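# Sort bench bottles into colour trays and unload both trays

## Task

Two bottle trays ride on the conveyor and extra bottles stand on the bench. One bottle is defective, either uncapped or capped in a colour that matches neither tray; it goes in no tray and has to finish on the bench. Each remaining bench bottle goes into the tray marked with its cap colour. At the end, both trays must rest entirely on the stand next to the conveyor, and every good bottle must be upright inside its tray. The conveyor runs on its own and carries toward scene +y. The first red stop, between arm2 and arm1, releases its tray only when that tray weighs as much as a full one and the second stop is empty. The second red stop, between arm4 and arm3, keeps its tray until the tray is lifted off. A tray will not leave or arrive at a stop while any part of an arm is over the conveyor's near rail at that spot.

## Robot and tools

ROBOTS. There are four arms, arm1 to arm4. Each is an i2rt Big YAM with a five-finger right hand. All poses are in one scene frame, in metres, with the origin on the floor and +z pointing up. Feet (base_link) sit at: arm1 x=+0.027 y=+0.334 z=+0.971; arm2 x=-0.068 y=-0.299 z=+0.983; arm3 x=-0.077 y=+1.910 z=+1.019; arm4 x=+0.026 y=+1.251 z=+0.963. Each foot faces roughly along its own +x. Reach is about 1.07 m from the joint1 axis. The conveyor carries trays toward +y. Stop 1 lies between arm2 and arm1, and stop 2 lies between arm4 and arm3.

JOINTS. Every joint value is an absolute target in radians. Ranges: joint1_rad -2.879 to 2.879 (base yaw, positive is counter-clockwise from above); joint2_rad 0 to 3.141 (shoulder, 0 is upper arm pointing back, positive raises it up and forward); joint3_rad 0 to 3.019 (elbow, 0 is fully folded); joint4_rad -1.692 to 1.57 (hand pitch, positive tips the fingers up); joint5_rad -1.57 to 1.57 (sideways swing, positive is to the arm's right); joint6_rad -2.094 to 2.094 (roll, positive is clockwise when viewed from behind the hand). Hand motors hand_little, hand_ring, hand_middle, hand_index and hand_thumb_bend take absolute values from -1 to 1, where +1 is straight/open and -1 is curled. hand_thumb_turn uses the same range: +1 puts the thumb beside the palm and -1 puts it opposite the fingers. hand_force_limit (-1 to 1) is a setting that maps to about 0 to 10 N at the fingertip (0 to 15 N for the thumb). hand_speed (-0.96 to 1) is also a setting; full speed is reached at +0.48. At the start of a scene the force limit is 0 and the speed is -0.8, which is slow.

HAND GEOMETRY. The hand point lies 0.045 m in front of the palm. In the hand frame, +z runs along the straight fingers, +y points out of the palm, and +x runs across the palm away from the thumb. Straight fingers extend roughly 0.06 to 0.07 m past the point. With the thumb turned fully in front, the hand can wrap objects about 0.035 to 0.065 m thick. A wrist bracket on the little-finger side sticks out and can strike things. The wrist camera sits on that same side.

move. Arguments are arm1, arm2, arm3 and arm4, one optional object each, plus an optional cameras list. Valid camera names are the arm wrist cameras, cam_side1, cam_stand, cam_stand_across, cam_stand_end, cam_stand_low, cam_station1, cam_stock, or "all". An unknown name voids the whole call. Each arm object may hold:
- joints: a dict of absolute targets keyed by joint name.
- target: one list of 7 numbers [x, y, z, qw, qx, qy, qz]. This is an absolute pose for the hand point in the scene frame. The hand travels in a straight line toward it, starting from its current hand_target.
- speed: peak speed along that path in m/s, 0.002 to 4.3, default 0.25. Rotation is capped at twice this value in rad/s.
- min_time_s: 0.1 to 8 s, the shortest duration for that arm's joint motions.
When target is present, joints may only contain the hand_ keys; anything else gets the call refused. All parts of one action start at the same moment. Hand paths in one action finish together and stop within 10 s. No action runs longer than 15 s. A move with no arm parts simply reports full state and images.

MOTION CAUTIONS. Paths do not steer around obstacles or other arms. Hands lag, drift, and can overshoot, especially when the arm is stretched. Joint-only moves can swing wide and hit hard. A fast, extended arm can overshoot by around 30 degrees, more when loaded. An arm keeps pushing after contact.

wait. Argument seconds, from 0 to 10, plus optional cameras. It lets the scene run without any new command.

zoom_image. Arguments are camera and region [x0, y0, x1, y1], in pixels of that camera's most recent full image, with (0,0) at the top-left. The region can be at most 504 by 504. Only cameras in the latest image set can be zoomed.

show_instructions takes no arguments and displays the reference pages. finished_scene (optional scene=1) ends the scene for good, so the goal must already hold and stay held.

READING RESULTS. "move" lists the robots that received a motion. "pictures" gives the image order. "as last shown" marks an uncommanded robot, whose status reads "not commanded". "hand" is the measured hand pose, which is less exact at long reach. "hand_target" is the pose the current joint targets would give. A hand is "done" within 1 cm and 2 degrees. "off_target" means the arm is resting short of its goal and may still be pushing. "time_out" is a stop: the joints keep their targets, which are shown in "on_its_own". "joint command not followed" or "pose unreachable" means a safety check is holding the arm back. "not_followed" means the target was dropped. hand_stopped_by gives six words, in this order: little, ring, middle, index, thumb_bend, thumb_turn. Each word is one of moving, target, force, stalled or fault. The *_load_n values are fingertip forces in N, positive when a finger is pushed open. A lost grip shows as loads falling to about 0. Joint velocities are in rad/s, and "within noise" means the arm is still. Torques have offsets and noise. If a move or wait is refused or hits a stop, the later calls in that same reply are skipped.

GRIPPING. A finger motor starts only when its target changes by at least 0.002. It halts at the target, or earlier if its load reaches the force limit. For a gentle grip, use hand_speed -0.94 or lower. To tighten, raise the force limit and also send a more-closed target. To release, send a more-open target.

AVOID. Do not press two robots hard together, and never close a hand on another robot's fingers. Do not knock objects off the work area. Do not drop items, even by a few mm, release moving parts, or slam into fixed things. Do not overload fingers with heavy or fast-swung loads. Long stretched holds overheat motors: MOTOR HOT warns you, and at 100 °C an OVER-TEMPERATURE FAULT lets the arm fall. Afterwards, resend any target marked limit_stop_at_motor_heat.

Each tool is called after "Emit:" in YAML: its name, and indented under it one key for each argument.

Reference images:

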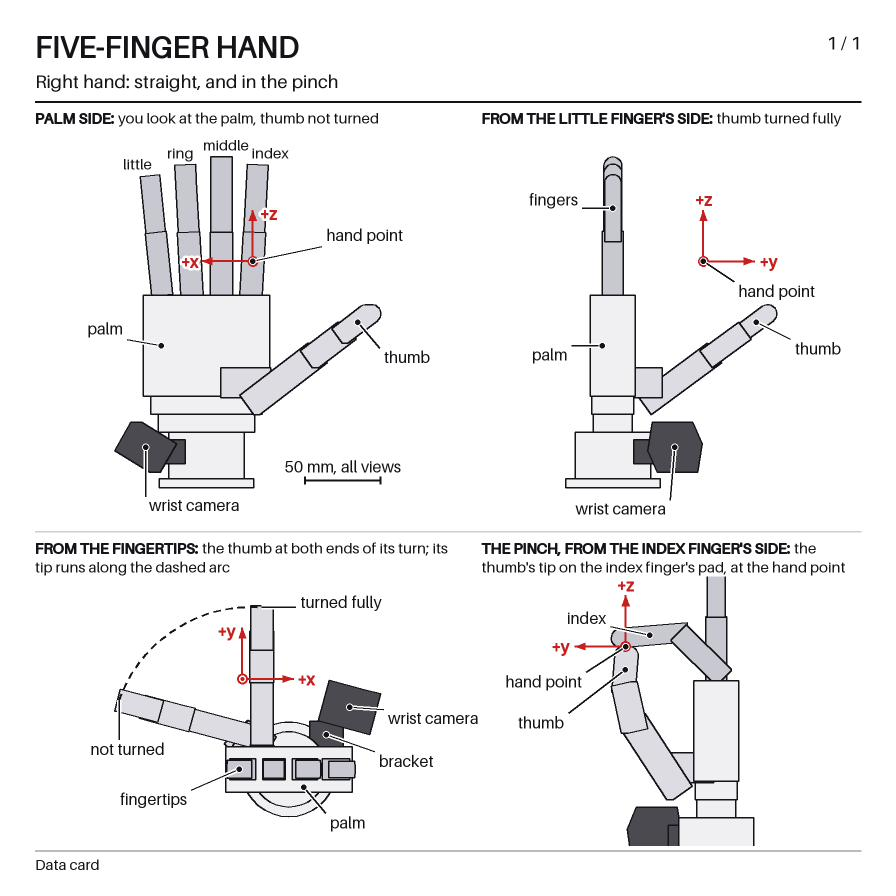

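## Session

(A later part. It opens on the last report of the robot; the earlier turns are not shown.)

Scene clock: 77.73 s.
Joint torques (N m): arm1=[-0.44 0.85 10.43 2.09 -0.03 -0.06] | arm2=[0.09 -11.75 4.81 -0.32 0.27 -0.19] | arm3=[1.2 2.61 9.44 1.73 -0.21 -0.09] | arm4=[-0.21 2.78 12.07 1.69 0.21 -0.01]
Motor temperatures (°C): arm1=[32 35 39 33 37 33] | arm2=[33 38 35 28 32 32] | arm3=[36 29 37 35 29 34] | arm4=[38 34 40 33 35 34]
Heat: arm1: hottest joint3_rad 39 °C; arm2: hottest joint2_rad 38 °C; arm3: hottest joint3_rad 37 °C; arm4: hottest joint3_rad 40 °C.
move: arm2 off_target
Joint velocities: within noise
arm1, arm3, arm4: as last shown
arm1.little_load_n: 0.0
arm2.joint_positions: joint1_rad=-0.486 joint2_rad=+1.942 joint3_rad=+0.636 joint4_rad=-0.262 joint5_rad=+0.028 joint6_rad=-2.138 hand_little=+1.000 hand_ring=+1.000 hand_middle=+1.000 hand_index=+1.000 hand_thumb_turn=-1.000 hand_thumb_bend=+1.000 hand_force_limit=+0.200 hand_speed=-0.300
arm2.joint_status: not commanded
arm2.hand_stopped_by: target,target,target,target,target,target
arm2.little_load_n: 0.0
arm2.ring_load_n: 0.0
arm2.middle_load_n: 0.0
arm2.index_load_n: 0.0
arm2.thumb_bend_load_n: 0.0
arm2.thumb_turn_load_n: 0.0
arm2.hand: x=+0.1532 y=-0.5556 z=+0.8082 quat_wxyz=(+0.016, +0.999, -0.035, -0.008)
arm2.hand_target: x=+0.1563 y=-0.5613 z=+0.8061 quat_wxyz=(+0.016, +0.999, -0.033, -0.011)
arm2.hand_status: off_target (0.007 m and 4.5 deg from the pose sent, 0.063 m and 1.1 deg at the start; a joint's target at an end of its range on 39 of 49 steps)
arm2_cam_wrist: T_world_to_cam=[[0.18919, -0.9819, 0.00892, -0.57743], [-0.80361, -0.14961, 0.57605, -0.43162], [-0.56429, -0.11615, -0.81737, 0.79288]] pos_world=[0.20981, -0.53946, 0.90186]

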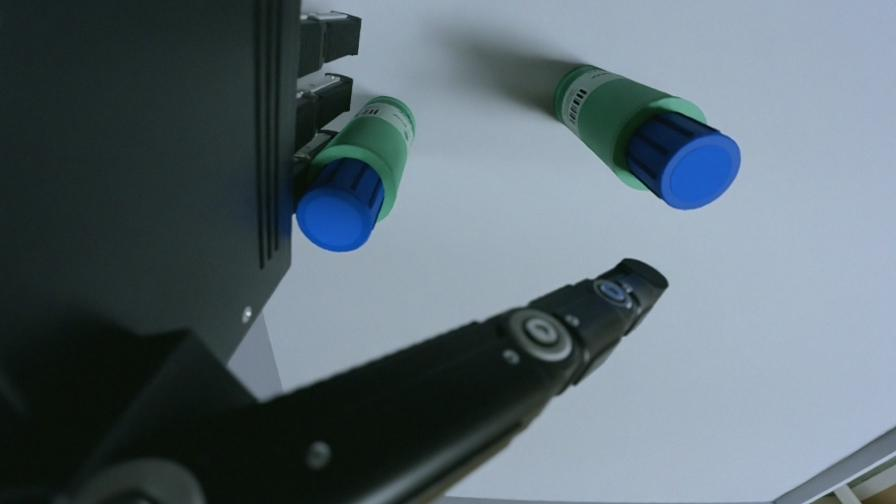

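Emit:
move:
  arm2: {"target": [0.16, -0.53, 1.05, 0, 1, 0, 0], "speed": 0.25}

Emit:
move:
  arm2: {"target": [0.155, -0.509, 1.0, 0.3265, -0.6272, 0.6272, -0.3265], "speed": 0.4, "joints": {"hand_index": 0.5, "hand_middle": 0.5}}
  cameras: ["arm2_cam_wrist", "cam_stock"]

Scene clock: 79.77 s.
Joint torques (N m): arm1=[-0.44 0.91 10.4 2.09 -0.03 -0.06] | arm2=[1.32 -7.94 12.25 -0.44 0.03 -0.17] | arm3=[1.26 2.73 9.42 1.72 -0.21 -0.08] | arm4=[-0.21 2.84 12.05 1.69 0.21 0]
Motor temperatures (°C): arm1=[32 35 39 33 37 33] | arm2=[33 38 35 28 32 32] | arm3=[36 29 37 35 29 34] | arm4=[38 34 40 33 35 34]
Heat: arm1: hottest joint3_rad 39 °C; arm2: hottest joint2_rad 38 °C; arm3: hottest joint3_rad 37 °C; arm4: hottest joint3_rad 40 °C.
move: arm2 off_target
Joint velocities: within noise
arm1.joint_positions: joint1_rad=-0.127 joint2_rad=+0.614 joint3_rad=+1.316 joint4_rad=-1.171 joint5_rad=-0.149 joint6_rad=-0.993 hand_little=+1.000 hand_ring=+1.000 hand_middle=+1.000 hand_index=+1.000 hand_thumb_turn=+1.000 hand_thumb_bend=+1.000 hand_force_limit=+0.000 hand_speed=-0.800
arm1.joint_status: not commanded
arm1.hand_stopped_by: target,target,target,target,target,target
arm1.little_load_n: 0.0
arm1.ring_load_n: 0.0
arm1.middle_load_n: 0.0
arm1.index_load_n: 0.0
arm1.thumb_bend_load_n: 0.0
arm1.thumb_turn_load_n: 0.0
arm1.hand: x=+0.2914 y=+0.3080 z=+1.4429 quat_wxyz=(-0.190, +0.820, -0.239, +0.483)
arm1.hand_target: x=+0.2909 y=+0.3080 z=+1.4557 quat_wxyz=(-0.192, +0.814, -0.236, +0.495)
arm1.hand_status: not commanded
arm2.joint_positions: joint1_rad=-0.440 joint2_rad=+1.260 joint3_rad=+0.741 joint4_rad=-1.078 joint5_rad=-0.001 joint6_rad=-2.138 hand_little=+1.000 hand_ring=+1.000 hand_middle=+1.000 hand_index=+1.000 hand_thumb_turn=-1.000 hand_thumb_bend=+1.000 hand_force_limit=+0.200 hand_speed=-0.300
arm2.joint_status: not commanded
arm2.hand_stopped_by: target,target,target,target,target,target
arm2.little_load_n: -0.5
arm2.ring_load_n: 0.0
arm2.middle_load_n: 0.0
arm2.index_load_n: 0.0
arm2.thumb_bend_load_n: -0.5
arm2.thumb_turn_load_n: 0.0
arm2.hand: x=+0.1452 y=-0.5234 z=+1.0382 quat_wxyz=(-0.004, +1.000, -0.012, -0.012)
arm2.hand_target: x=+0.1598 y=-0.5295 z=+1.0499 quat_wxyz=(+0.002, +1.000, -0.003, -0.001)
arm2.hand_status: off_target (0.020 m and 2.0 deg from the pose sent, 0.243 m and 4.5 deg at the start; a joint's target at an end of its range on 51 of 52 steps)
arm3.joint_positions: joint1_rad=+0.052 joint2_rad=+0.631 joint3_rad=+1.412 joint4_rad=-1.169 joint5_rad=-0.182 joint6_rad=-1.161 hand_little=+1.000 hand_ring=+1.000 hand_middle=+1.000 hand_index=+1.000 hand_thumb_turn=+1.000 hand_thumb_bend=+1.000 hand_force_limit=+0.000 hand_speed=-0.800
arm3.joint_status: not commanded
arm3.hand_stopped_by: target,target,target,target,target,target
arm3.little_load_n: 0.0
arm3.ring_load_n: 0.0
arm3.middle_load_n: 0.0
arm3.index_load_n: 0.0
arm3.thumb_bend_load_n: 0.0
arm3.thumb_turn_load_n: 0.0
arm3.hand: x=+0.1895 y=+1.8818 z=+1.5413 quat_wxyz=(-0.173, +0.819, -0.148, +0.528)
arm3.hand_target: x=+0.1880 y=+1.8818 z=+1.5499 quat_wxyz=(-0.174, +0.814, -0.146, +0.535)
arm3.hand_status: not commanded
arm4.joint_positions: joint1_rad=-0.047 joint2_rad=+0.634 joint3_rad=+1.333 joint4_rad=-1.246 joint5_rad=+0.179 joint6_rad=-1.146 hand_little=+1.000 hand_ring=+1.000 hand_middle=+1.000 hand_index=+1.000 hand_thumb_turn=+1.000 hand_thumb_bend=+1.000 hand_force_limit=+0.000 hand_speed=-0.800
arm4.joint_status: not commanded
arm4.hand_stopped_by: target,target,target,target,target,target
arm4.little_load_n: 0.0
arm4.ring_load_n: 0.0
arm4.middle_load_n: 0.0
arm4.index_load_n: 0.0
arm4.thumb_bend_load_n: 0.0
arm4.thumb_turn_load_n: 0.0
arm4.hand: x=+0.2713 y=+1.1888 z=+1.4397 quat_wxyz=(-0.038, +0.845, -0.204, +0.493)
arm4.hand_target: x=+0.2706 y=+1.1888 z=+1.4503 quat_wxyz=(-0.041, +0.839, -0.204, +0.503)
arm4.hand_status: not commanded
pictures: none

Scene clock: 83.10 s.
Joint torques (N m): arm1=[-0.5 0.85 10.41 2.09 -0.03 -0.06] | arm2=[0.56 -7.77 7.31 1.44 -0.34 0.02] | arm3=[1.26 2.73 9.43 1.73 -0.21 -0.09] | arm4=[-0.21 2.84 12.04 1.7 0.21 -0.01]
Motor temperatures (°C): arm1=[32 35 39 32 37 33] | arm2=[33 38 35 28 32 32] | arm3=[36 29 37 35 29 34] | arm4=[37 34 40 33 35 34]
Heat: arm1: hottest joint3_rad 39 °C; arm2: hottest joint2_rad 38 °C; arm3: hottest joint3_rad 37 °C; arm4: hottest joint3_rad 40 °C.
move: arm2 done
Joint velocities: within noise
arm1, arm3, arm4: as last shown
arm2.joint_positions: joint1_rad=-1.031 joint2_rad=+1.224 joint3_rad=+0.449 joint4_rad=-0.320 joint5_rad=-0.870 joint6_rad=-0.963 hand_little=+1.000 hand_ring=+1.000 hand_middle=+0.500 hand_index=+0.500 hand_thumb_turn=-1.000 hand_thumb_bend=+1.000 hand_force_limit=+0.200 hand_speed=-0.300
arm2.joint_status: all done
arm2.hand_stopped_by: target,target,target,target,target,target
arm2.little_load_n: -0.5
arm2.ring_load_n: 0.0
arm2.middle_load_n: 0.0
arm2.index_load_n: 0.0
arm2.thumb_bend_load_n: 0.0
arm2.thumb_turn_load_n: 0.0
arm2.hand: x=+0.1563 y=-0.5097 z=+1.0005 quat_wxyz=(-0.329, +0.630, -0.625, +0.323)
arm2.hand_target: x=+0.1550 y=-0.5091 z=+1.0000 quat_wxyz=(-0.327, +0.627, -0.627, +0.326)
arm2.hand_status: done (0.002 m and 0.7 deg from the pose sent, 0.042 m and 101.6 deg at the start)
arm2_cam_wrist: T_world_to_cam=[[-0.53784, -0.26012, -0.80191, 0.75814], [-0.59314, 0.79271, 0.14068, 0.35002], [0.59909, 0.55131, -0.58064, 0.87874]] pos_world=[0.08892, -0.56472, 1.06896]

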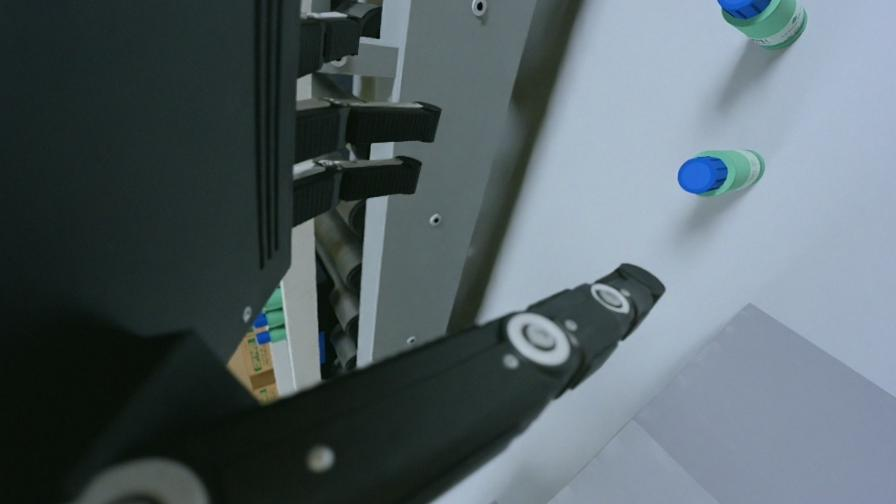

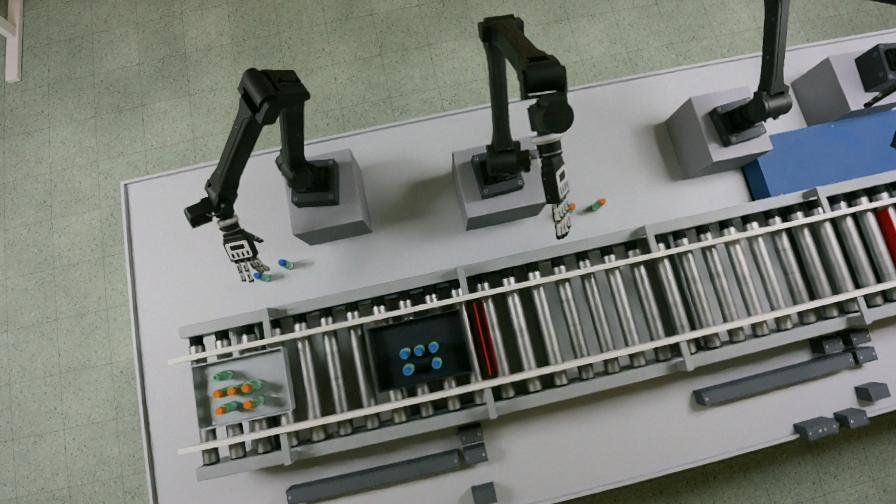

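Emit:
move:
  arm2: {"target":[0.159,-0.509,0.90,0.3265,-0.6272,0.6272,-0.3265],"speed":0.2}
  cameras: ["arm2_cam_wrist","cam_station1"]

Scene clock: 85.50 s.
Joint torques (N m): arm1=[-0.5 0.91 10.41 2.09 -0.03 -0.06] | arm2=[1.26 -8.82 3.7 1.47 -0.34 0.02] | arm3=[1.26 2.67 9.42 1.73 -0.22 -0.08] | arm4=[-0.15 2.84 12.05 1.69 0.2 -0.01]
Motor temperatures (°C): arm1=[32 35 39 32 37 33] | arm2=[33 38 35 28 32 32] | arm3=[36 29 37 35 29 34] | arm4=[37 34 40 33 35 34]
Heat: arm1: hottest joint3_rad 39 °C; arm2: hottest joint2_rad 38 °C; arm3: hottest joint3_rad 37 °C; arm4: hottest joint3_rad 40 °C.
move: arm2 done
Joint velocities: within noise
arm1, arm3, arm4: as last shown
arm2.joint_positions: joint1_rad=-1.026 joint2_rad=+1.619 joint3_rad=+0.371 joint4_rad=+0.183 joint5_rad=-0.862 joint6_rad=-0.941 hand_little=+1.000 hand_ring=+1.000 hand_middle=+0.500 hand_index=+0.500 hand_thumb_turn=-1.000 hand_thumb_bend=+1.000 hand_force_limit=+0.200 hand_speed=-0.300
arm2.joint_status: not commanded
arm2.hand_stopped_by: target,target,target,target,target,target
arm2.little_load_n: 0.0
arm2.ring_load_n: 0.0
arm2.middle_load_n: 0.0
arm2.index_load_n: 0.0
arm2.thumb_bend_load_n: 0.0
arm2.thumb_turn_load_n: 0.0
arm2.hand: x=+0.1588 y=-0.5140 z=+0.9024 quat_wxyz=(-0.325, +0.628, -0.625, +0.330)
arm2.hand_target: x=+0.1590 y=-0.5091 z=+0.9001 quat_wxyz=(-0.327, +0.627, -0.627, +0.326)
arm2.hand_status: done (0.006 m and 0.5 deg from the pose sent, 0.101 m and 0.7 deg at the start)
arm2_cam_wrist: T_world_to_cam=[[-0.53675, -0.26407, -0.80135, 0.67698], [-0.58548, 0.80046, 0.12838, 0.38256], [0.60755, 0.53809, -0.58425, 0.81773]] pos_world=[0.09055, -0.56746, 0.97115]

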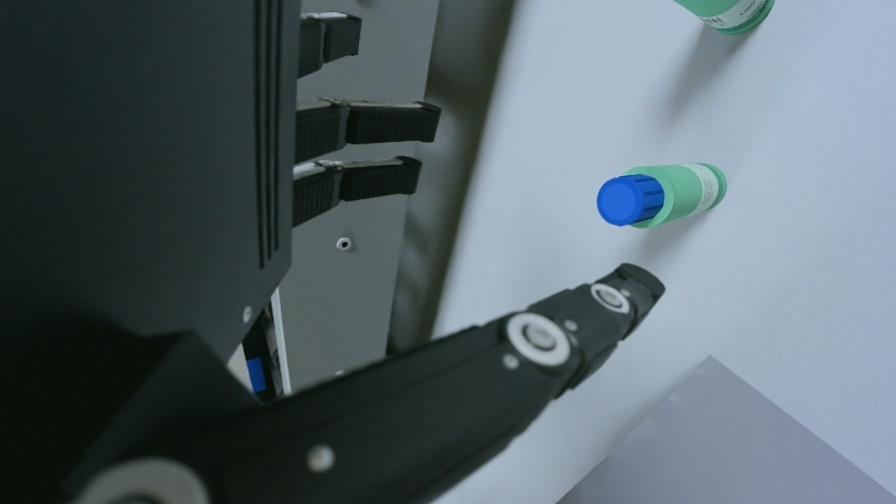

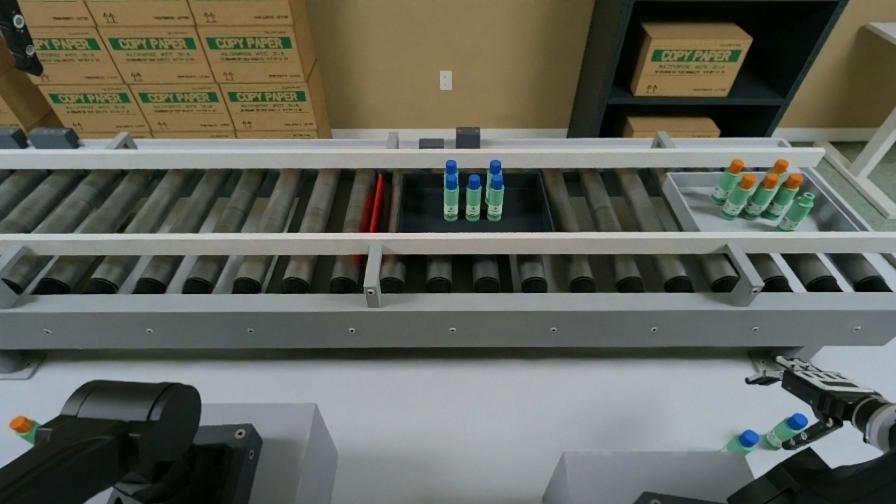

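Emit:
move:
  arm2: {"target":[0.146,-0.513,0.865,0.3265,-0.6272,0.6272,-0.3265],"speed":0.15}
  cameras: ["arm2_cam_wrist"]

Emit:
zoom_image:
  camera: "arm2_cam_wrist"
  region: [392, 0, 896, 504]

Scene clock: 87.77 s.
Joint torques (N m): arm1=[-0.5 0.91 10.41 2.09 -0.03 -0.06] | arm2=[0.38 -9.58 2.84 1.42 -0.56 -0.19] | arm3=[1.2 2.67 9.43 1.73 -0.21 -0.08] | arm4=[-0.21 2.84 12.05 1.69 0.21 -0.01]
Motor temperatures (°C): arm1=[32 35 39 32 37 33] | arm2=[33 38 35 28 32 32] | arm3=[36 29 37 35 29 34] | arm4=[37 34 40 33 35 34]
Heat: arm1: hottest joint3_rad 39 °C; arm2: hottest joint2_rad 38 °C; arm3: hottest joint3_rad 37 °C; arm4: hottest joint3_rad 40 °C.
move: arm2 done
Joint velocities: within noise
arm1, arm3, arm4: as last shown
arm1.little_load_n: -0.5
arm2.joint_positions: joint1_rad=-1.063 joint2_rad=+1.783 joint3_rad=+0.371 joint4_rad=+0.286 joint5_rad=-0.880 joint6_rad=-0.990 hand_little=+1.000 hand_ring=+1.000 hand_middle=+0.500 hand_index=+0.500 hand_thumb_turn=-1.000 hand_thumb_bend=+1.000 hand_force_limit=+0.200 hand_speed=-0.300
arm2.joint_status: not commanded
arm2.hand_stopped_by: target,target,target,target,target,target
arm2.little_load_n: -0.5
arm2.ring_load_n: 0.0
arm2.middle_load_n: 0.0
arm2.index_load_n: 0.0
arm2.thumb_bend_load_n: 0.0
arm2.thumb_turn_load_n: 0.0
arm2.hand: x=+0.1469 y=-0.5103 z=+0.8663 quat_wxyz=(-0.329, +0.626, -0.630, +0.321)
arm2.hand_target: x=+0.1460 y=-0.5131 z=+0.8651 quat_wxyz=(-0.326, +0.627, -0.627, +0.327)
arm2.hand_status: done (0.003 m and 0.8 deg from the pose sent, 0.039 m and 0.4 deg at the start)
arm4.thumb_turn_load_n: 0.5
arm2_cam_wrist: T_world_to_cam=[[-0.54266, -0.24655, -0.80295, 0.65383], [-0.58359, 0.7982, 0.14932, 0.35762], [0.6041, 0.54962, -0.57704, 0.80197]] pos_world=[0.07904, -0.56503, 0.93437]

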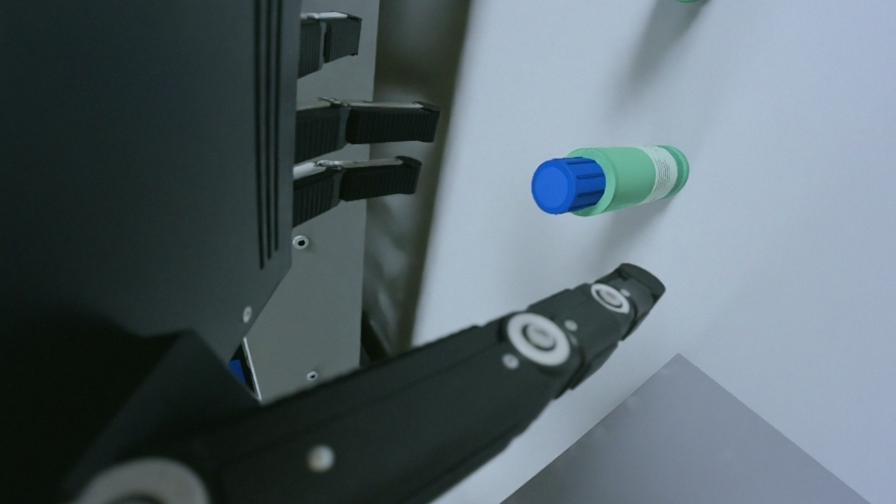

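Scaled by 1.000.

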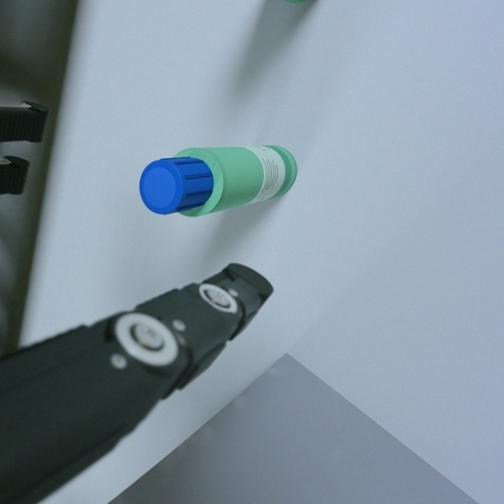

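Emit:
move:
  arm2: {"target":[0.140,-0.5165,0.80,0.3265,-0.6272,0.6272,-0.3265],"speed":0.12}
  cameras: ["arm2_cam_wrist"]

Scene clock: 89.33 s.
Joint torques (N m): arm1=[-0.5 0.91 10.41 2.09 -0.03 -0.06] | arm2=[0.32 -11.16 0.81 1.33 -0.58 -0.17] | arm3=[1.26 2.67 9.43 1.73 -0.21 -0.09] | arm4=[-0.21 2.84 12.05 1.69 0.21 -0.01]
Motor temperatures (°C): arm1=[32 35 40 32 37 33] | arm2=[33 38 35 28 32 32] | arm3=[36 29 37 35 29 34] | arm4=[37 34 40 33 35 34]
Heat: arm1: hottest joint3_rad 40 °C; arm2: hottest joint2_rad 38 °C; arm3: hottest joint3_rad 37 °C; arm4: hottest joint3_rad 40 °C.
move: arm2 done
Joint velocities: within noise
arm1, arm3, arm4: as last shown
arm1.little_load_n: 0.0
arm2.joint_positions: joint1_rad=-1.088 joint2_rad=+2.090 joint3_rad=+0.416 joint4_rad=+0.516 joint5_rad=-0.890 joint6_rad=-1.027 hand_little=+1.000 hand_ring=+1.000 hand_middle=+0.500 hand_index=+0.500 hand_thumb_turn=-1.000 hand_thumb_bend=+1.000 hand_force_limit=+0.200 hand_speed=-0.300
arm2.joint_status: not commanded
arm2.hand_stopped_by: target,target,target,target,target,target
arm2.little_load_n: 0.0
arm2.ring_load_n: 0.0
arm2.middle_load_n: -0.5
arm2.index_load_n: 0.0
arm2.thumb_bend_load_n: 0.0
arm2.thumb_turn_load_n: 0.0
arm2.hand: x=+0.1397 y=-0.5107 z=+0.8015 quat_wxyz=(-0.330, +0.625, -0.631, +0.319)
arm2.hand_target: x=+0.1400 y=-0.5165 z=+0.8001 quat_wxyz=(-0.326, +0.627, -0.627, +0.326)
arm2.hand_status: done (0.006 m and 1.1 deg from the pose sent, 0.067 m and 0.8 deg at the start)
arm4.thumb_turn_load_n: 0.0
arm2_cam_wrist: T_world_to_cam=[[-0.544, -0.24284, -0.80318, 0.60004], [-0.5838, 0.79708, 0.15441, 0.35882], [0.6027, 0.5529, -0.57538, 0.76964]] pos_world=[0.07203, -0.56582, 0.86937]

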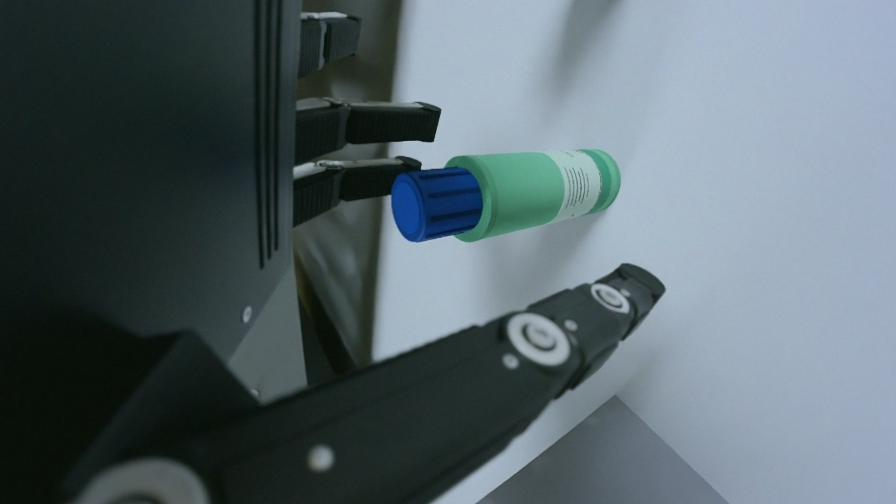

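Emit:
move:
  arm2: {"joints":{"hand_thumb_bend":0.38,"hand_index":0.2,"hand_middle":0.2,"hand_speed":-0.8,"hand_force_limit":-0.5}}
  cameras: ["arm2_cam_wrist"]

Scene clock: 92.60 s.
Joint torques (N m): arm1=[-0.5 0.85 10.41 2.07 -0.03 -0.06] | arm2=[0.38 -11.28 0.77 1.35 -0.55 -0.18] | arm3=[1.26 2.73 9.42 1.73 -0.21 -0.09] | arm4=[-0.26 2.84 12.05 1.7 0.2 -0.01]
Motor temperatures (°C): arm1=[32 35 40 32 37 33] | arm2=[33 38 35 28 32 32] | arm3=[36 29 37 35 29 34] | arm4=[37 34 40 33 35 34]
Heat: arm1: hottest joint3_rad 40 °C; arm2: hottest joint2_rad 38 °C; arm3: hottest joint3_rad 37 °C; arm4: hottest joint3_rad 40 °C.
move: arm2 done
Joint velocities: within noise
arm1, arm3, arm4: as last shown
arm1.middle_load_n: -0.5
arm2.joint_positions: joint1_rad=-1.088 joint2_rad=+2.090 joint3_rad=+0.416 joint4_rad=+0.516 joint5_rad=-0.891 joint6_rad=-1.027 hand_little=+1.000 hand_ring=+1.000 hand_middle=+0.200 hand_index=+0.200 hand_thumb_turn=-1.000 hand_thumb_bend=+0.380 hand_force_limit=-0.500 hand_speed=-0.800
arm2.joint_status: all done
arm2.hand_stopped_by: target,target,target,target,target,target
arm2.little_load_n: 0.0
arm2.ring_load_n: 0.0
arm2.middle_load_n: 0.0
arm2.index_load_n: 0.0
arm2.thumb_bend_load_n: 0.0
arm2.thumb_turn_load_n: 0.0
arm2.hand: x=+0.1398 y=-0.5106 z=+0.8016 quat_wxyz=(-0.330, +0.625, -0.631, +0.319)
arm2.hand_target: x=+0.1399 y=-0.5165 z=+0.8001 quat_wxyz=(-0.326, +0.627, -0.627, +0.326)
arm2.hand_status: not commanded
arm2_cam_wrist: T_world_to_cam=[[-0.54368, -0.24284, -0.80339, 0.60035], [-0.58396, 0.79699, 0.15428, 0.35894], [0.60283, 0.55303, -0.57511, 0.76947]] pos_world=[0.07213, -0.56582, 0.86947]

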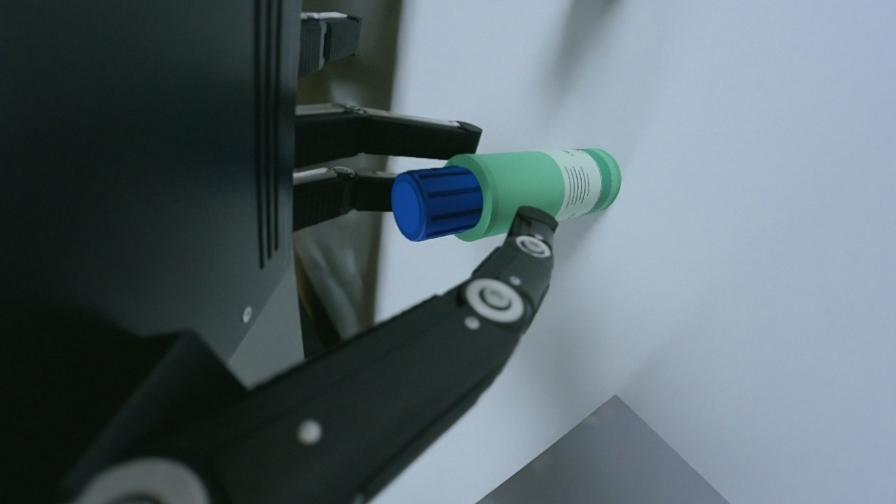

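Emit:
move:
  arm2: {"joints":{"hand_index":-0.15,"hand_middle":-0.15,"hand_thumb_bend":0.2,"hand_speed":-0.88,"hand_force_limit":-0.4}}
  cameras: ["arm2_cam_wrist"]

Scene clock: 94.07 s.
Joint torques (N m): arm1=[-0.5 0.85 10.4 2.07 -0.03 -0.06] | arm2=[0.26 -11.22 0.83 1.29 -0.54 -0.17] | arm3=[1.32 2.73 9.42 1.73 -0.21 -0.08] | arm4=[-0.21 2.84 12.05 1.7 0.21 -0.01]
Motor temperatures (°C): arm1=[32 35 40 32 37 33] | arm2=[33 38 35 28 32 32] | arm3=[36 29 37 35 29 34] | arm4=[37 34 41 33 35 34]
Heat: arm1: hottest joint3_rad 40 °C; arm2: hottest joint2_rad 38 °C; arm3: hottest joint3_rad 37 °C; arm4: hottest joint3_rad 41 °C.
move: arm2 off_target
Joint velocities: within noise
arm1, arm3, arm4: as last shown
arm1.middle_load_n: 0.0
arm2.joint_positions: joint1_rad=-1.088 joint2_rad=+2.090 joint3_rad=+0.416 joint4_rad=+0.517 joint5_rad=-0.891 joint6_rad=-1.027 hand_little=+1.000 hand_ring=+1.000 hand_middle=+0.057 hand_index=+0.068 hand_thumb_turn=-1.000 hand_thumb_bend=+0.314 hand_force_limit=-0.400 hand_speed=-0.880
arm2.joint_status: hand_middle off_target (ended at +0.057, target -0.150); hand_index off_target (ended at +0.068, target -0.150); hand_thumb_bend off_target (ended at +0.314, target +0.200); the others done
arm2.hand_stopped_by: target,target,force,force,force,target
arm2.little_load_n: 0.0
arm2.ring_load_n: 0.0
arm2.middle_load_n: 3.0
arm2.index_load_n: 3.0
arm2.thumb_bend_load_n: 5.0
arm2.thumb_turn_load_n: 0.5
arm2.hand: x=+0.1399 y=-0.5108 z=+0.8017 quat_wxyz=(-0.330, +0.625, -0.631, +0.319)
arm2.hand_target: x=+0.1400 y=-0.5165 z=+0.8001 quat_wxyz=(-0.326, +0.627, -0.627, +0.326)
arm2.hand_status: not commanded
arm2_cam_wrist: T_world_to_cam=[[-0.54305, -0.24366, -0.80357, 0.60005], [-0.58419, 0.79705, 0.15311, 0.36007], [0.60318, 0.55258, -0.57518, 0.76937]] pos_world=[0.07214, -0.56592, 0.86957]

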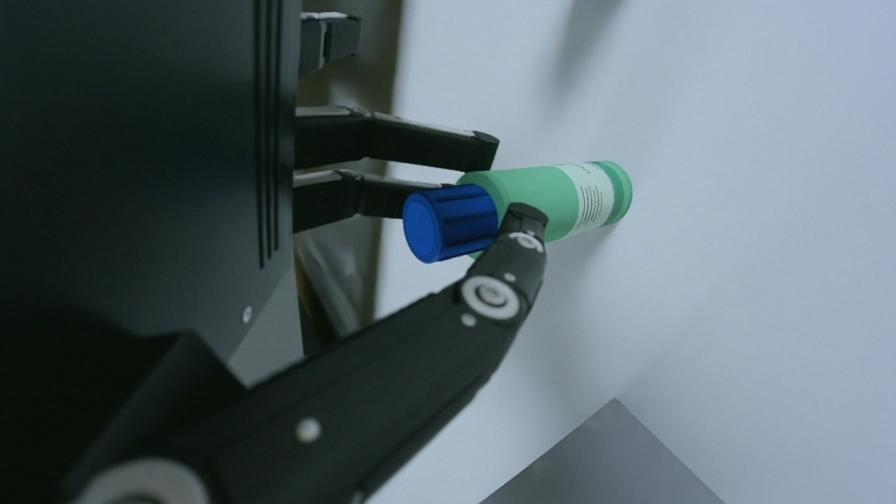

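Emit:
move:
  arm2: {"joints":{"hand_index":-0.2,"hand_middle":-0.2,"hand_speed":-0.9,"hand_force_limit":0.0}}

Emit:
move:
  arm2: {"target":[0.140,-0.5165,0.84,0.3265,-0.6272,0.6272,-0.3265],"speed":0.06}
  cameras: ["arm2_cam_wrist"]

Scene clock: 94.63 s.
Joint torques (N m): arm1=[-0.5 0.91 10.41 2.07 -0.03 -0.06] | arm2=[0.32 -11.22 0.84 1.28 -0.51 -0.17] | arm3=[1.2 2.73 9.42 1.73 -0.21 -0.08] | arm4=[-0.21 2.84 12.05 1.69 0.2 -0.01]
Motor temperatures (°C): arm1=[32 35 40 32 37 33] | arm2=[33 38 35 28 32 32] | arm3=[36 29 37 35 29 34] | arm4=[37 34 41 33 35 34]
Heat: arm1: hottest joint3_rad 40 °C; arm2: hottest joint2_rad 38 °C; arm3: hottest joint3_rad 37 °C; arm4: hottest joint3_rad 41 °C.
move: arm2 off_target
Joint velocities: within noise
arm1, arm3, arm4: as last shown
arm2.joint_positions: joint1_rad=-1.088 joint2_rad=+2.090 joint3_rad=+0.416 joint4_rad=+0.517 joint5_rad=-0.892 joint6_rad=-1.027 hand_little=+1.000 hand_ring=+1.000 hand_middle=+0.040 hand_index=+0.051 hand_thumb_turn=-1.000 hand_thumb_bend=+0.315 hand_force_limit=+0.000 hand_speed=-0.900
arm2.joint_status: hand_middle off_target (ended at +0.040, target -0.200); hand_index off_target (ended at +0.051, target -0.200); the others done
arm2.hand_stopped_by: target,target,force,force,force,target
arm2.little_load_n: 0.0
arm2.ring_load_n: 0.0
arm2.middle_load_n: 4.5
arm2.index_load_n: 5.5
arm2.thumb_bend_load_n: 8.0
arm2.thumb_turn_load_n: 0.5
arm2.hand: x=+0.1400 y=-0.5108 z=+0.8017 quat_wxyz=(-0.331, +0.625, -0.631, +0.319)
arm2.hand_target: x=+0.1399 y=-0.5165 z=+0.8001 quat_wxyz=(-0.326, +0.627, -0.627, +0.326)
arm2.hand_status: not commanded
arm3.thumb_bend_load_n: -0.5
pictures: none

Scene clock: 95.93 s.
Joint torques (N m): arm1=[-0.5 0.91 10.41 2.09 -0.03 -0.06] | arm2=[0.26 -11.87 1.07 0.32 -0.51 -0.17] | arm3=[1.26 2.73 9.42 1.73 -0.21 -0.08] | arm4=[-0.26 2.84 12.04 1.69 0.21 -0.01]
Motor temperatures (°C): arm1=[32 35 40 32 36 33] | arm2=[33 38 35 28 32 32] | arm3=[36 29 37 35 29 34] | arm4=[37 34 41 33 35 34]
Heat: arm1: hottest joint3_rad 40 °C; arm2: hottest joint2_rad 38 °C; arm3: hottest joint3_rad 37 °C; arm4: hottest joint3_rad 41 °C.
move: arm2 done
Joint velocities: within noise
arm1.joint_positions: joint1_rad=-0.127 joint2_rad=+0.614 joint3_rad=+1.316 joint4_rad=-1.171 joint5_rad=-0.149 joint6_rad=-0.993 hand_little=+1.000 hand_ring=+1.000 hand_middle=+1.000 hand_index=+1.000 hand_thumb_turn=+1.000 hand_thumb_bend=+1.000 hand_force_limit=+0.000 hand_speed=-0.800
arm1.joint_status: not commanded
arm1.hand_stopped_by: target,target,target,target,target,target
arm1.little_load_n: 0.0
arm1.ring_load_n: 0.0
arm1.middle_load_n: 0.0
arm1.index_load_n: 0.0
arm1.thumb_bend_load_n: 0.0
arm1.thumb_turn_load_n: 0.0
arm1.hand: x=+0.2914 y=+0.3080 z=+1.4429 quat_wxyz=(-0.190, +0.820, -0.239, +0.483)
arm1.hand_target: x=+0.2909 y=+0.3080 z=+1.4557 quat_wxyz=(-0.192, +0.814, -0.236, +0.495)
arm1.hand_status: not commanded
arm2.joint_positions: joint1_rad=-1.088 joint2_rad=+1.918 joint3_rad=+0.397 joint4_rad=+0.384 joint5_rad=-0.892 joint6_rad=-1.027 hand_little=+1.000 hand_ring=+1.000 hand_middle=+0.040 hand_index=+0.051 hand_thumb_turn=-1.000 hand_thumb_bend=+0.313 hand_force_limit=+0.000 hand_speed=-0.900
arm2.joint_status: not commanded
arm2.hand_stopped_by: target,target,force,force,force,target
arm2.little_load_n: 0.0
arm2.ring_load_n: 0.0
arm2.middle_load_n: 0.0
arm2.index_load_n: 0.0
arm2.thumb_bend_load_n: 0.0
arm2.thumb_turn_load_n: 0.0
arm2.hand: x=+0.1432 y=-0.5194 z=+0.8391 quat_wxyz=(-0.327, +0.627, -0.626, +0.328)
arm2.hand_target: x=+0.1401 y=-0.5165 z=+0.8399 quat_wxyz=(-0.326, +0.627, -0.627, +0.327)
arm2.hand_status: done (0.004 m and 0.2 deg from the pose sent, 0.039 m and 1.1 deg at the start)
arm3.joint_positions: joint1_rad=+0.052 joint2_rad=+0.631 joint3_rad=+1.412 joint4_rad=-1.169 joint5_rad=-0.182 joint6_rad=-1.161 hand_little=+1.000 hand_ring=+1.000 hand_middle=+1.000 hand_index=+1.000 hand_thumb_turn=+1.000 hand_thumb_bend=+1.000 hand_force_limit=+0.000 hand_speed=-0.800
arm3.joint_status: not commanded
arm3.hand_stopped_by: target,target,target,target,target,target
arm3.little_load_n: 0.0
arm3.ring_load_n: 0.0
arm3.middle_load_n: 0.0
arm3.index_load_n: 0.0
arm3.thumb_bend_load_n: 0.0
arm3.thumb_turn_load_n: 0.0
arm3.hand: x=+0.1895 y=+1.8818 z=+1.5413 quat_wxyz=(-0.173, +0.819, -0.148, +0.528)
arm3.hand_target: x=+0.1880 y=+1.8818 z=+1.5499 quat_wxyz=(-0.174, +0.814, -0.146, +0.535)
arm3.hand_status: not commanded
arm4.joint_positions: joint1_rad=-0.047 joint2_rad=+0.634 joint3_rad=+1.333 joint4_rad=-1.246 joint5_rad=+0.179 joint6_rad=-1.146 hand_little=+1.000 hand_ring=+1.000 hand_middle=+1.000 hand_index=+1.000 hand_thumb_turn=+1.000 hand_thumb_bend=+1.000 hand_force_limit=+0.000 hand_speed=-0.800
arm4.joint_status: not commanded
arm4.hand_stopped_by: target,target,target,target,target,target
arm4.little_load_n: 0.0
arm4.ring_load_n: 0.0
arm4.middle_load_n: 0.0
arm4.index_load_n: 0.0
arm4.thumb_bend_load_n: 0.0
arm4.thumb_turn_load_n: 0.0
arm4.hand: x=+0.2713 y=+1.1888 z=+1.4397 quat_wxyz=(-0.038, +0.845, -0.204, +0.493)
arm4.hand_target: x=+0.2706 y=+1.1888 z=+1.4503 quat_wxyz=(-0.041, +0.839, -0.204, +0.503)
arm4.hand_status: not commanded
arm2_cam_wrist: T_world_to_cam=[[-0.53682, -0.25996, -0.80265, 0.61968], [-0.58562, 0.79965, 0.13267, 0.3818], [0.60735, 0.54127, -0.58151, 0.79246]] pos_world=[0.07495, -0.57315, 0.90756]

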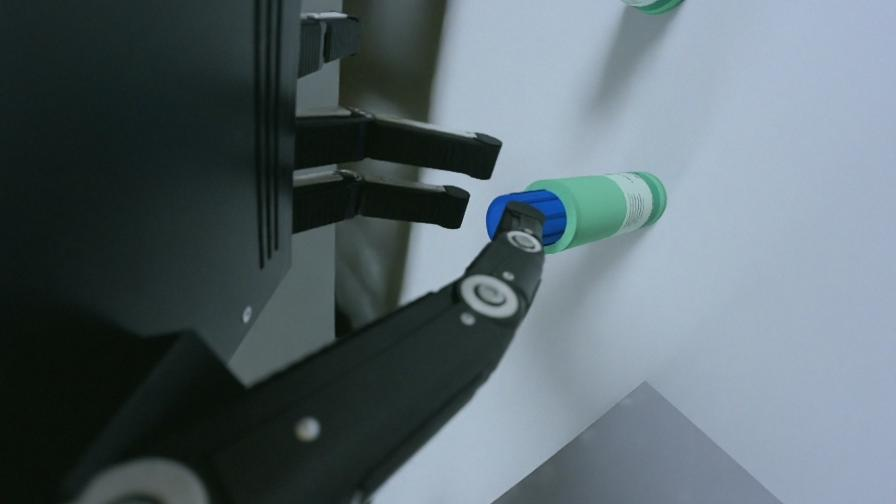

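Emit:
move:
  arm2: {"joints":{"hand_index":0.5,"hand_middle":0.5,"hand_thumb_bend":0.9,"hand_speed":0.0}}
  cameras: ["arm2_cam_wrist"]

Scene clock: 97.47 s.
Joint torques (N m): arm1=[-0.5 0.85 10.4 2.09 -0.03 -0.06] | arm2=[0.21 -11.87 1.1 0.31 -0.52 -0.18] | arm3=[1.32 2.67 9.43 1.73 -0.21 -0.08] | arm4=[-0.21 2.78 12.04 1.69 0.2 -0.01]
Motor temperatures (°C): arm1=[32 35 40 32 36 33] | arm2=[33 38 35 28 32 32] | arm3=[36 29 37 35 29 34] | arm4=[37 34 41 33 35 34]
Heat: arm1: hottest joint3_rad 40 °C; arm2: hottest joint2_rad 38 °C; arm3: hottest joint3_rad 37 °C; arm4: hottest joint3_rad 41 °C.
move: arm2 done
Joint velocities: within noise
arm1, arm3, arm4: as last shown
arm1.little_load_n: -0.5
arm2.joint_positions: joint1_rad=-1.088 joint2_rad=+1.918 joint3_rad=+0.397 joint4_rad=+0.384 joint5_rad=-0.892 joint6_rad=-1.027 hand_little=+1.000 hand_ring=+1.000 hand_middle=+0.500 hand_index=+0.500 hand_thumb_turn=-1.000 hand_thumb_bend=+0.900 hand_force_limit=+0.000 hand_speed=+0.000
arm2.joint_status: all done
arm2.hand_stopped_by: target,target,target,target,target,target
arm2.little_load_n: 0.0
arm2.ring_load_n: 0.0
arm2.middle_load_n: 0.0
arm2.index_load_n: 0.0
arm2.thumb_bend_load_n: 0.0
arm2.thumb_turn_load_n: 0.0
arm2.hand: x=+0.1432 y=-0.5194 z=+0.8391 quat_wxyz=(-0.327, +0.627, -0.626, +0.328)
arm2.hand_target: x=+0.1401 y=-0.5165 z=+0.8399 quat_wxyz=(-0.326, +0.627, -0.627, +0.327)
arm2.hand_status: not commanded
arm2_cam_wrist: T_world_to_cam=[[-0.53682, -0.25996, -0.80265, 0.61968], [-0.58562, 0.79965, 0.13267, 0.3818], [0.60735, 0.54127, -0.58151, 0.79246]] pos_world=[0.07495, -0.57315, 0.90756]

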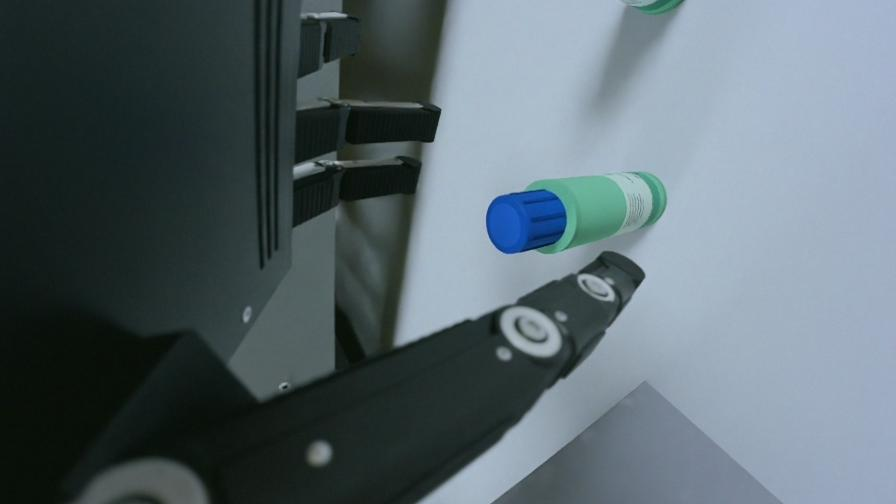

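Emit:
move:
  arm2: {"target":[0.133,-0.523,0.783,0.3265,-0.6272,0.6272,-0.3265],"speed":0.1}
  cameras: ["arm2_cam_wrist"]

Scene clock: 99.00 s.
Joint torques (N m): arm1=[-0.5 0.85 10.41 2.09 -0.03 -0.05] | arm2=[0.21 -11.69 0.46 1.28 -0.58 -0.17] | arm3=[1.26 2.67 9.42 1.74 -0.21 -0.08] | arm4=[-0.21 2.84 12.05 1.7 0.21 -0.01]
Motor temperatures (°C): arm1=[32 35 40 32 36 33] | arm2=[33 38 35 28 32 32] | arm3=[36 29 37 35 29 34] | arm4=[37 34 41 33 35 34]
Heat: arm1: hottest joint3_rad 40 °C; arm2: hottest joint2_rad 38 °C; arm3: hottest joint3_rad 37 °C; arm4: hottest joint3_rad 41 °C.
move: arm2 done
Joint velocities: within noise
arm1, arm3, arm4: as last shown
arm1.little_load_n: 0.0
arm1.ring_load_n: -0.5
arm1.index_load_n: -0.5
arm2.joint_positions: joint1_rad=-1.120 joint2_rad=+2.157 joint3_rad=+0.450 joint4_rad=+0.512 joint5_rad=-0.903 joint6_rad=-1.074 hand_little=+1.000 hand_ring=+1.000 hand_middle=+0.500 hand_index=+0.500 hand_thumb_turn=-1.000 hand_thumb_bend=+0.900 hand_force_limit=+0.000 hand_speed=+0.000
arm2.joint_status: not commanded
arm2.hand_stopped_by: target,target,target,target,target,target
arm2.little_load_n: 0.0
arm2.ring_load_n: 0.0
arm2.middle_load_n: 0.0
arm2.index_load_n: 0.0
arm2.thumb_bend_load_n: 0.0
arm2.thumb_turn_load_n: 0.0
arm2.hand: x=+0.1333 y=-0.5179 z=+0.7851 quat_wxyz=(-0.330, +0.625, -0.631, +0.319)
arm2.hand_target: x=+0.1330 y=-0.5229 z=+0.7831 quat_wxyz=(-0.327, +0.627, -0.627, +0.326)
arm2.hand_status: done (0.006 m and 1.0 deg from the pose sent, 0.057 m and 0.2 deg at the start)
arm3.index_load_n: -0.5
arm2_cam_wrist: T_world_to_cam=[[-0.5431, -0.24392, -0.80346, 0.58115], [-0.58411, 0.79716, 0.15283, 0.36471], [0.60321, 0.55231, -0.57541, 0.76776]] pos_world=[0.06554, -0.57302, 0.85297]

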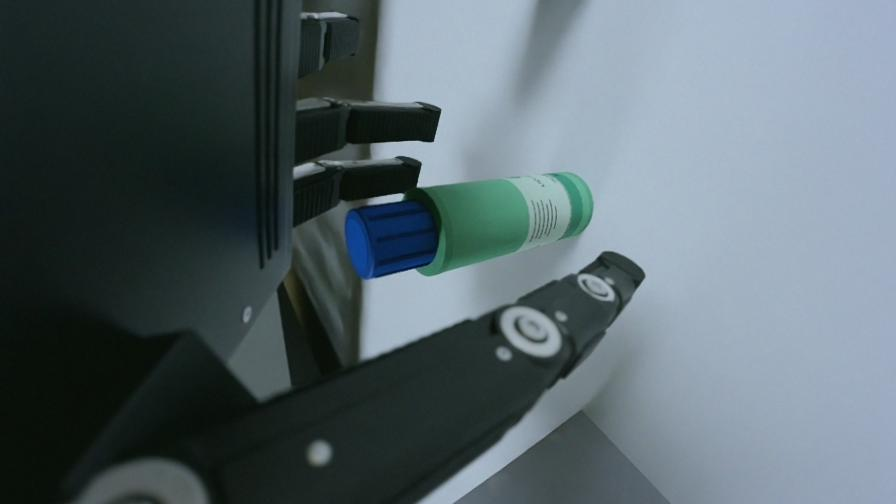

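Emit:
move:
  arm2: {"joints":{"hand_thumb_bend":0.28,"hand_index":0.25,"hand_middle":0.25,"hand_speed":-0.8,"hand_force_limit":-0.5}}

Emit:
move:
  arm2: {"joints":{"hand_index":-0.2,"hand_middle":-0.2,"hand_thumb_bend":0.1,"hand_speed":-0.88,"hand_force_limit":-0.2}}
  cameras: ["arm2_cam_wrist"]

Scene clock: 103.30 s.
Joint torques (N m): arm1=[-0.44 0.85 10.4 2.09 -0.03 -0.05] | arm2=[0.21 -11.58 0.44 1.26 -0.58 -0.18] | arm3=[1.26 2.67 9.43 1.74 -0.21 -0.09] | arm4=[-0.15 2.78 12.04 1.69 0.21 -0.01]
Motor temperatures (°C): arm1=[32 35 40 32 36 33] | arm2=[33 38 35 28 32 32] | arm3=[36 29 38 35 29 34] | arm4=[37 34 41 33 35 34]
Heat: arm1: hottest joint3_rad 40 °C; arm2: hottest joint2_rad 38 °C; arm3: hottest joint3_rad 38 °C; arm4: hottest joint3_rad 41 °C.
move: arm2 done
Joint velocities: within noise
arm1, arm3, arm4: as last shown
arm1.ring_load_n: 0.0
arm1.index_load_n: 0.0
arm1.thumb_bend_load_n: -0.5
arm2.joint_positions: joint1_rad=-1.120 joint2_rad=+2.157 joint3_rad=+0.450 joint4_rad=+0.512 joint5_rad=-0.903 joint6_rad=-1.074 hand_little=+1.000 hand_ring=+1.000 hand_middle=+0.250 hand_index=+0.250 hand_thumb_turn=-1.000 hand_thumb_bend=+0.280 hand_force_limit=-0.500 hand_speed=-0.800
arm2.joint_status: all done
arm2.hand_stopped_by: target,target,target,target,target,target
arm2.little_load_n: -0.5
arm2.ring_load_n: 0.0
arm2.middle_load_n: 0.5
arm2.index_load_n: 0.0
arm2.thumb_bend_load_n: 0.5
arm2.thumb_turn_load_n: 0.0
arm2.hand: x=+0.1333 y=-0.5179 z=+0.7851 quat_wxyz=(-0.330, +0.625, -0.631, +0.319)
arm2.hand_target: x=+0.1330 y=-0.5229 z=+0.7831 quat_wxyz=(-0.327, +0.627, -0.627, +0.326)
arm2.hand_status: not commanded
arm3.index_load_n: 0.0
arm4.index_load_n: 0.5
pictures: none

Scene clock: 105.13 s.
Joint torques (N m): arm1=[-0.5 0.91 10.4 2.09 -0.03 -0.05] | arm2=[0.32 -11.52 0.43 1.26 -0.54 -0.17] | arm3=[1.2 2.73 9.42 1.74 -0.21 -0.08] | arm4=[-0.21 2.84 12.05 1.69 0.21 -0.01]
Motor temperatures (°C): arm1=[32 35 40 32 36 33] | arm2=[33 38 35 28 32 32] | arm3=[36 29 38 35 29 34] | arm4=[37 34 41 33 35 34]
Heat: arm1: hottest joint3_rad 40 °C; arm2: hottest joint2_rad 38 °C; arm3: hottest joint3_rad 38 °C; arm4: hottest joint3_rad 41 °C.
move: arm2 done
Joint velocities: within noise
arm1, arm3, arm4: as last shown
arm1.thumb_bend_load_n: 0.0
arm2.joint_positions: joint1_rad=-1.120 joint2_rad=+2.157 joint3_rad=+0.450 joint4_rad=+0.512 joint5_rad=-0.904 joint6_rad=-1.075 hand_little=+1.000 hand_ring=+1.000 hand_middle=-0.200 hand_index=-0.200 hand_thumb_turn=-1.000 hand_thumb_bend=+0.100 hand_force_limit=-0.200 hand_speed=-0.880
arm2.joint_status: all done
arm2.hand_stopped_by: target,target,target,target,target,target
arm2.little_load_n: 0.0
arm2.ring_load_n: 0.0
arm2.middle_load_n: 0.0
arm2.index_load_n: 0.0
arm2.thumb_bend_load_n: 0.0
arm2.thumb_turn_load_n: 0.0
arm2.hand: x=+0.1334 y=-0.5179 z=+0.7852 quat_wxyz=(-0.330, +0.625, -0.630, +0.320)
arm2.hand_target: x=+0.1330 y=-0.5229 z=+0.7830 quat_wxyz=(-0.327, +0.627, -0.627, +0.326)
arm2.hand_status: not commanded
arm4.index_load_n: 0.0
arm4.thumb_bend_load_n: -0.5
arm2_cam_wrist: T_world_to_cam=[[-0.54237, -0.24464, -0.80373, 0.58106], [-0.58479, 0.79679, 0.1521, 0.36521], [0.6032, 0.55251, -0.57522, 0.76771]] pos_world=[0.06563, -0.57302, 0.85307]

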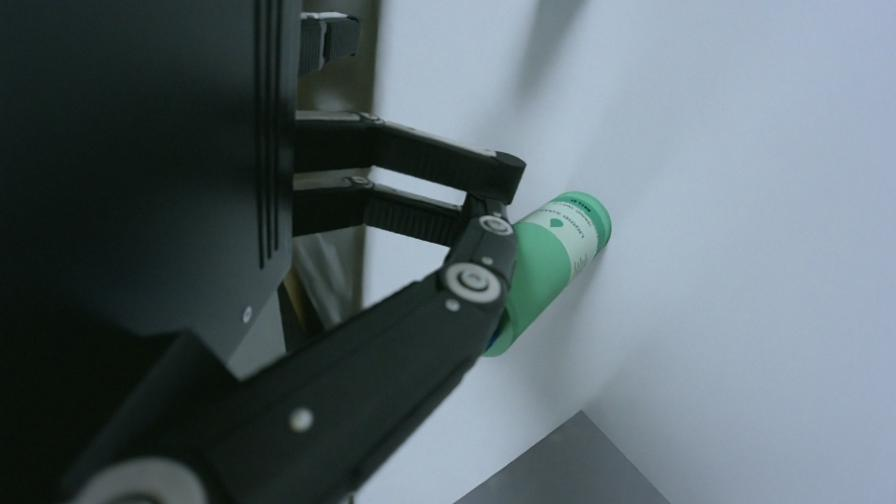

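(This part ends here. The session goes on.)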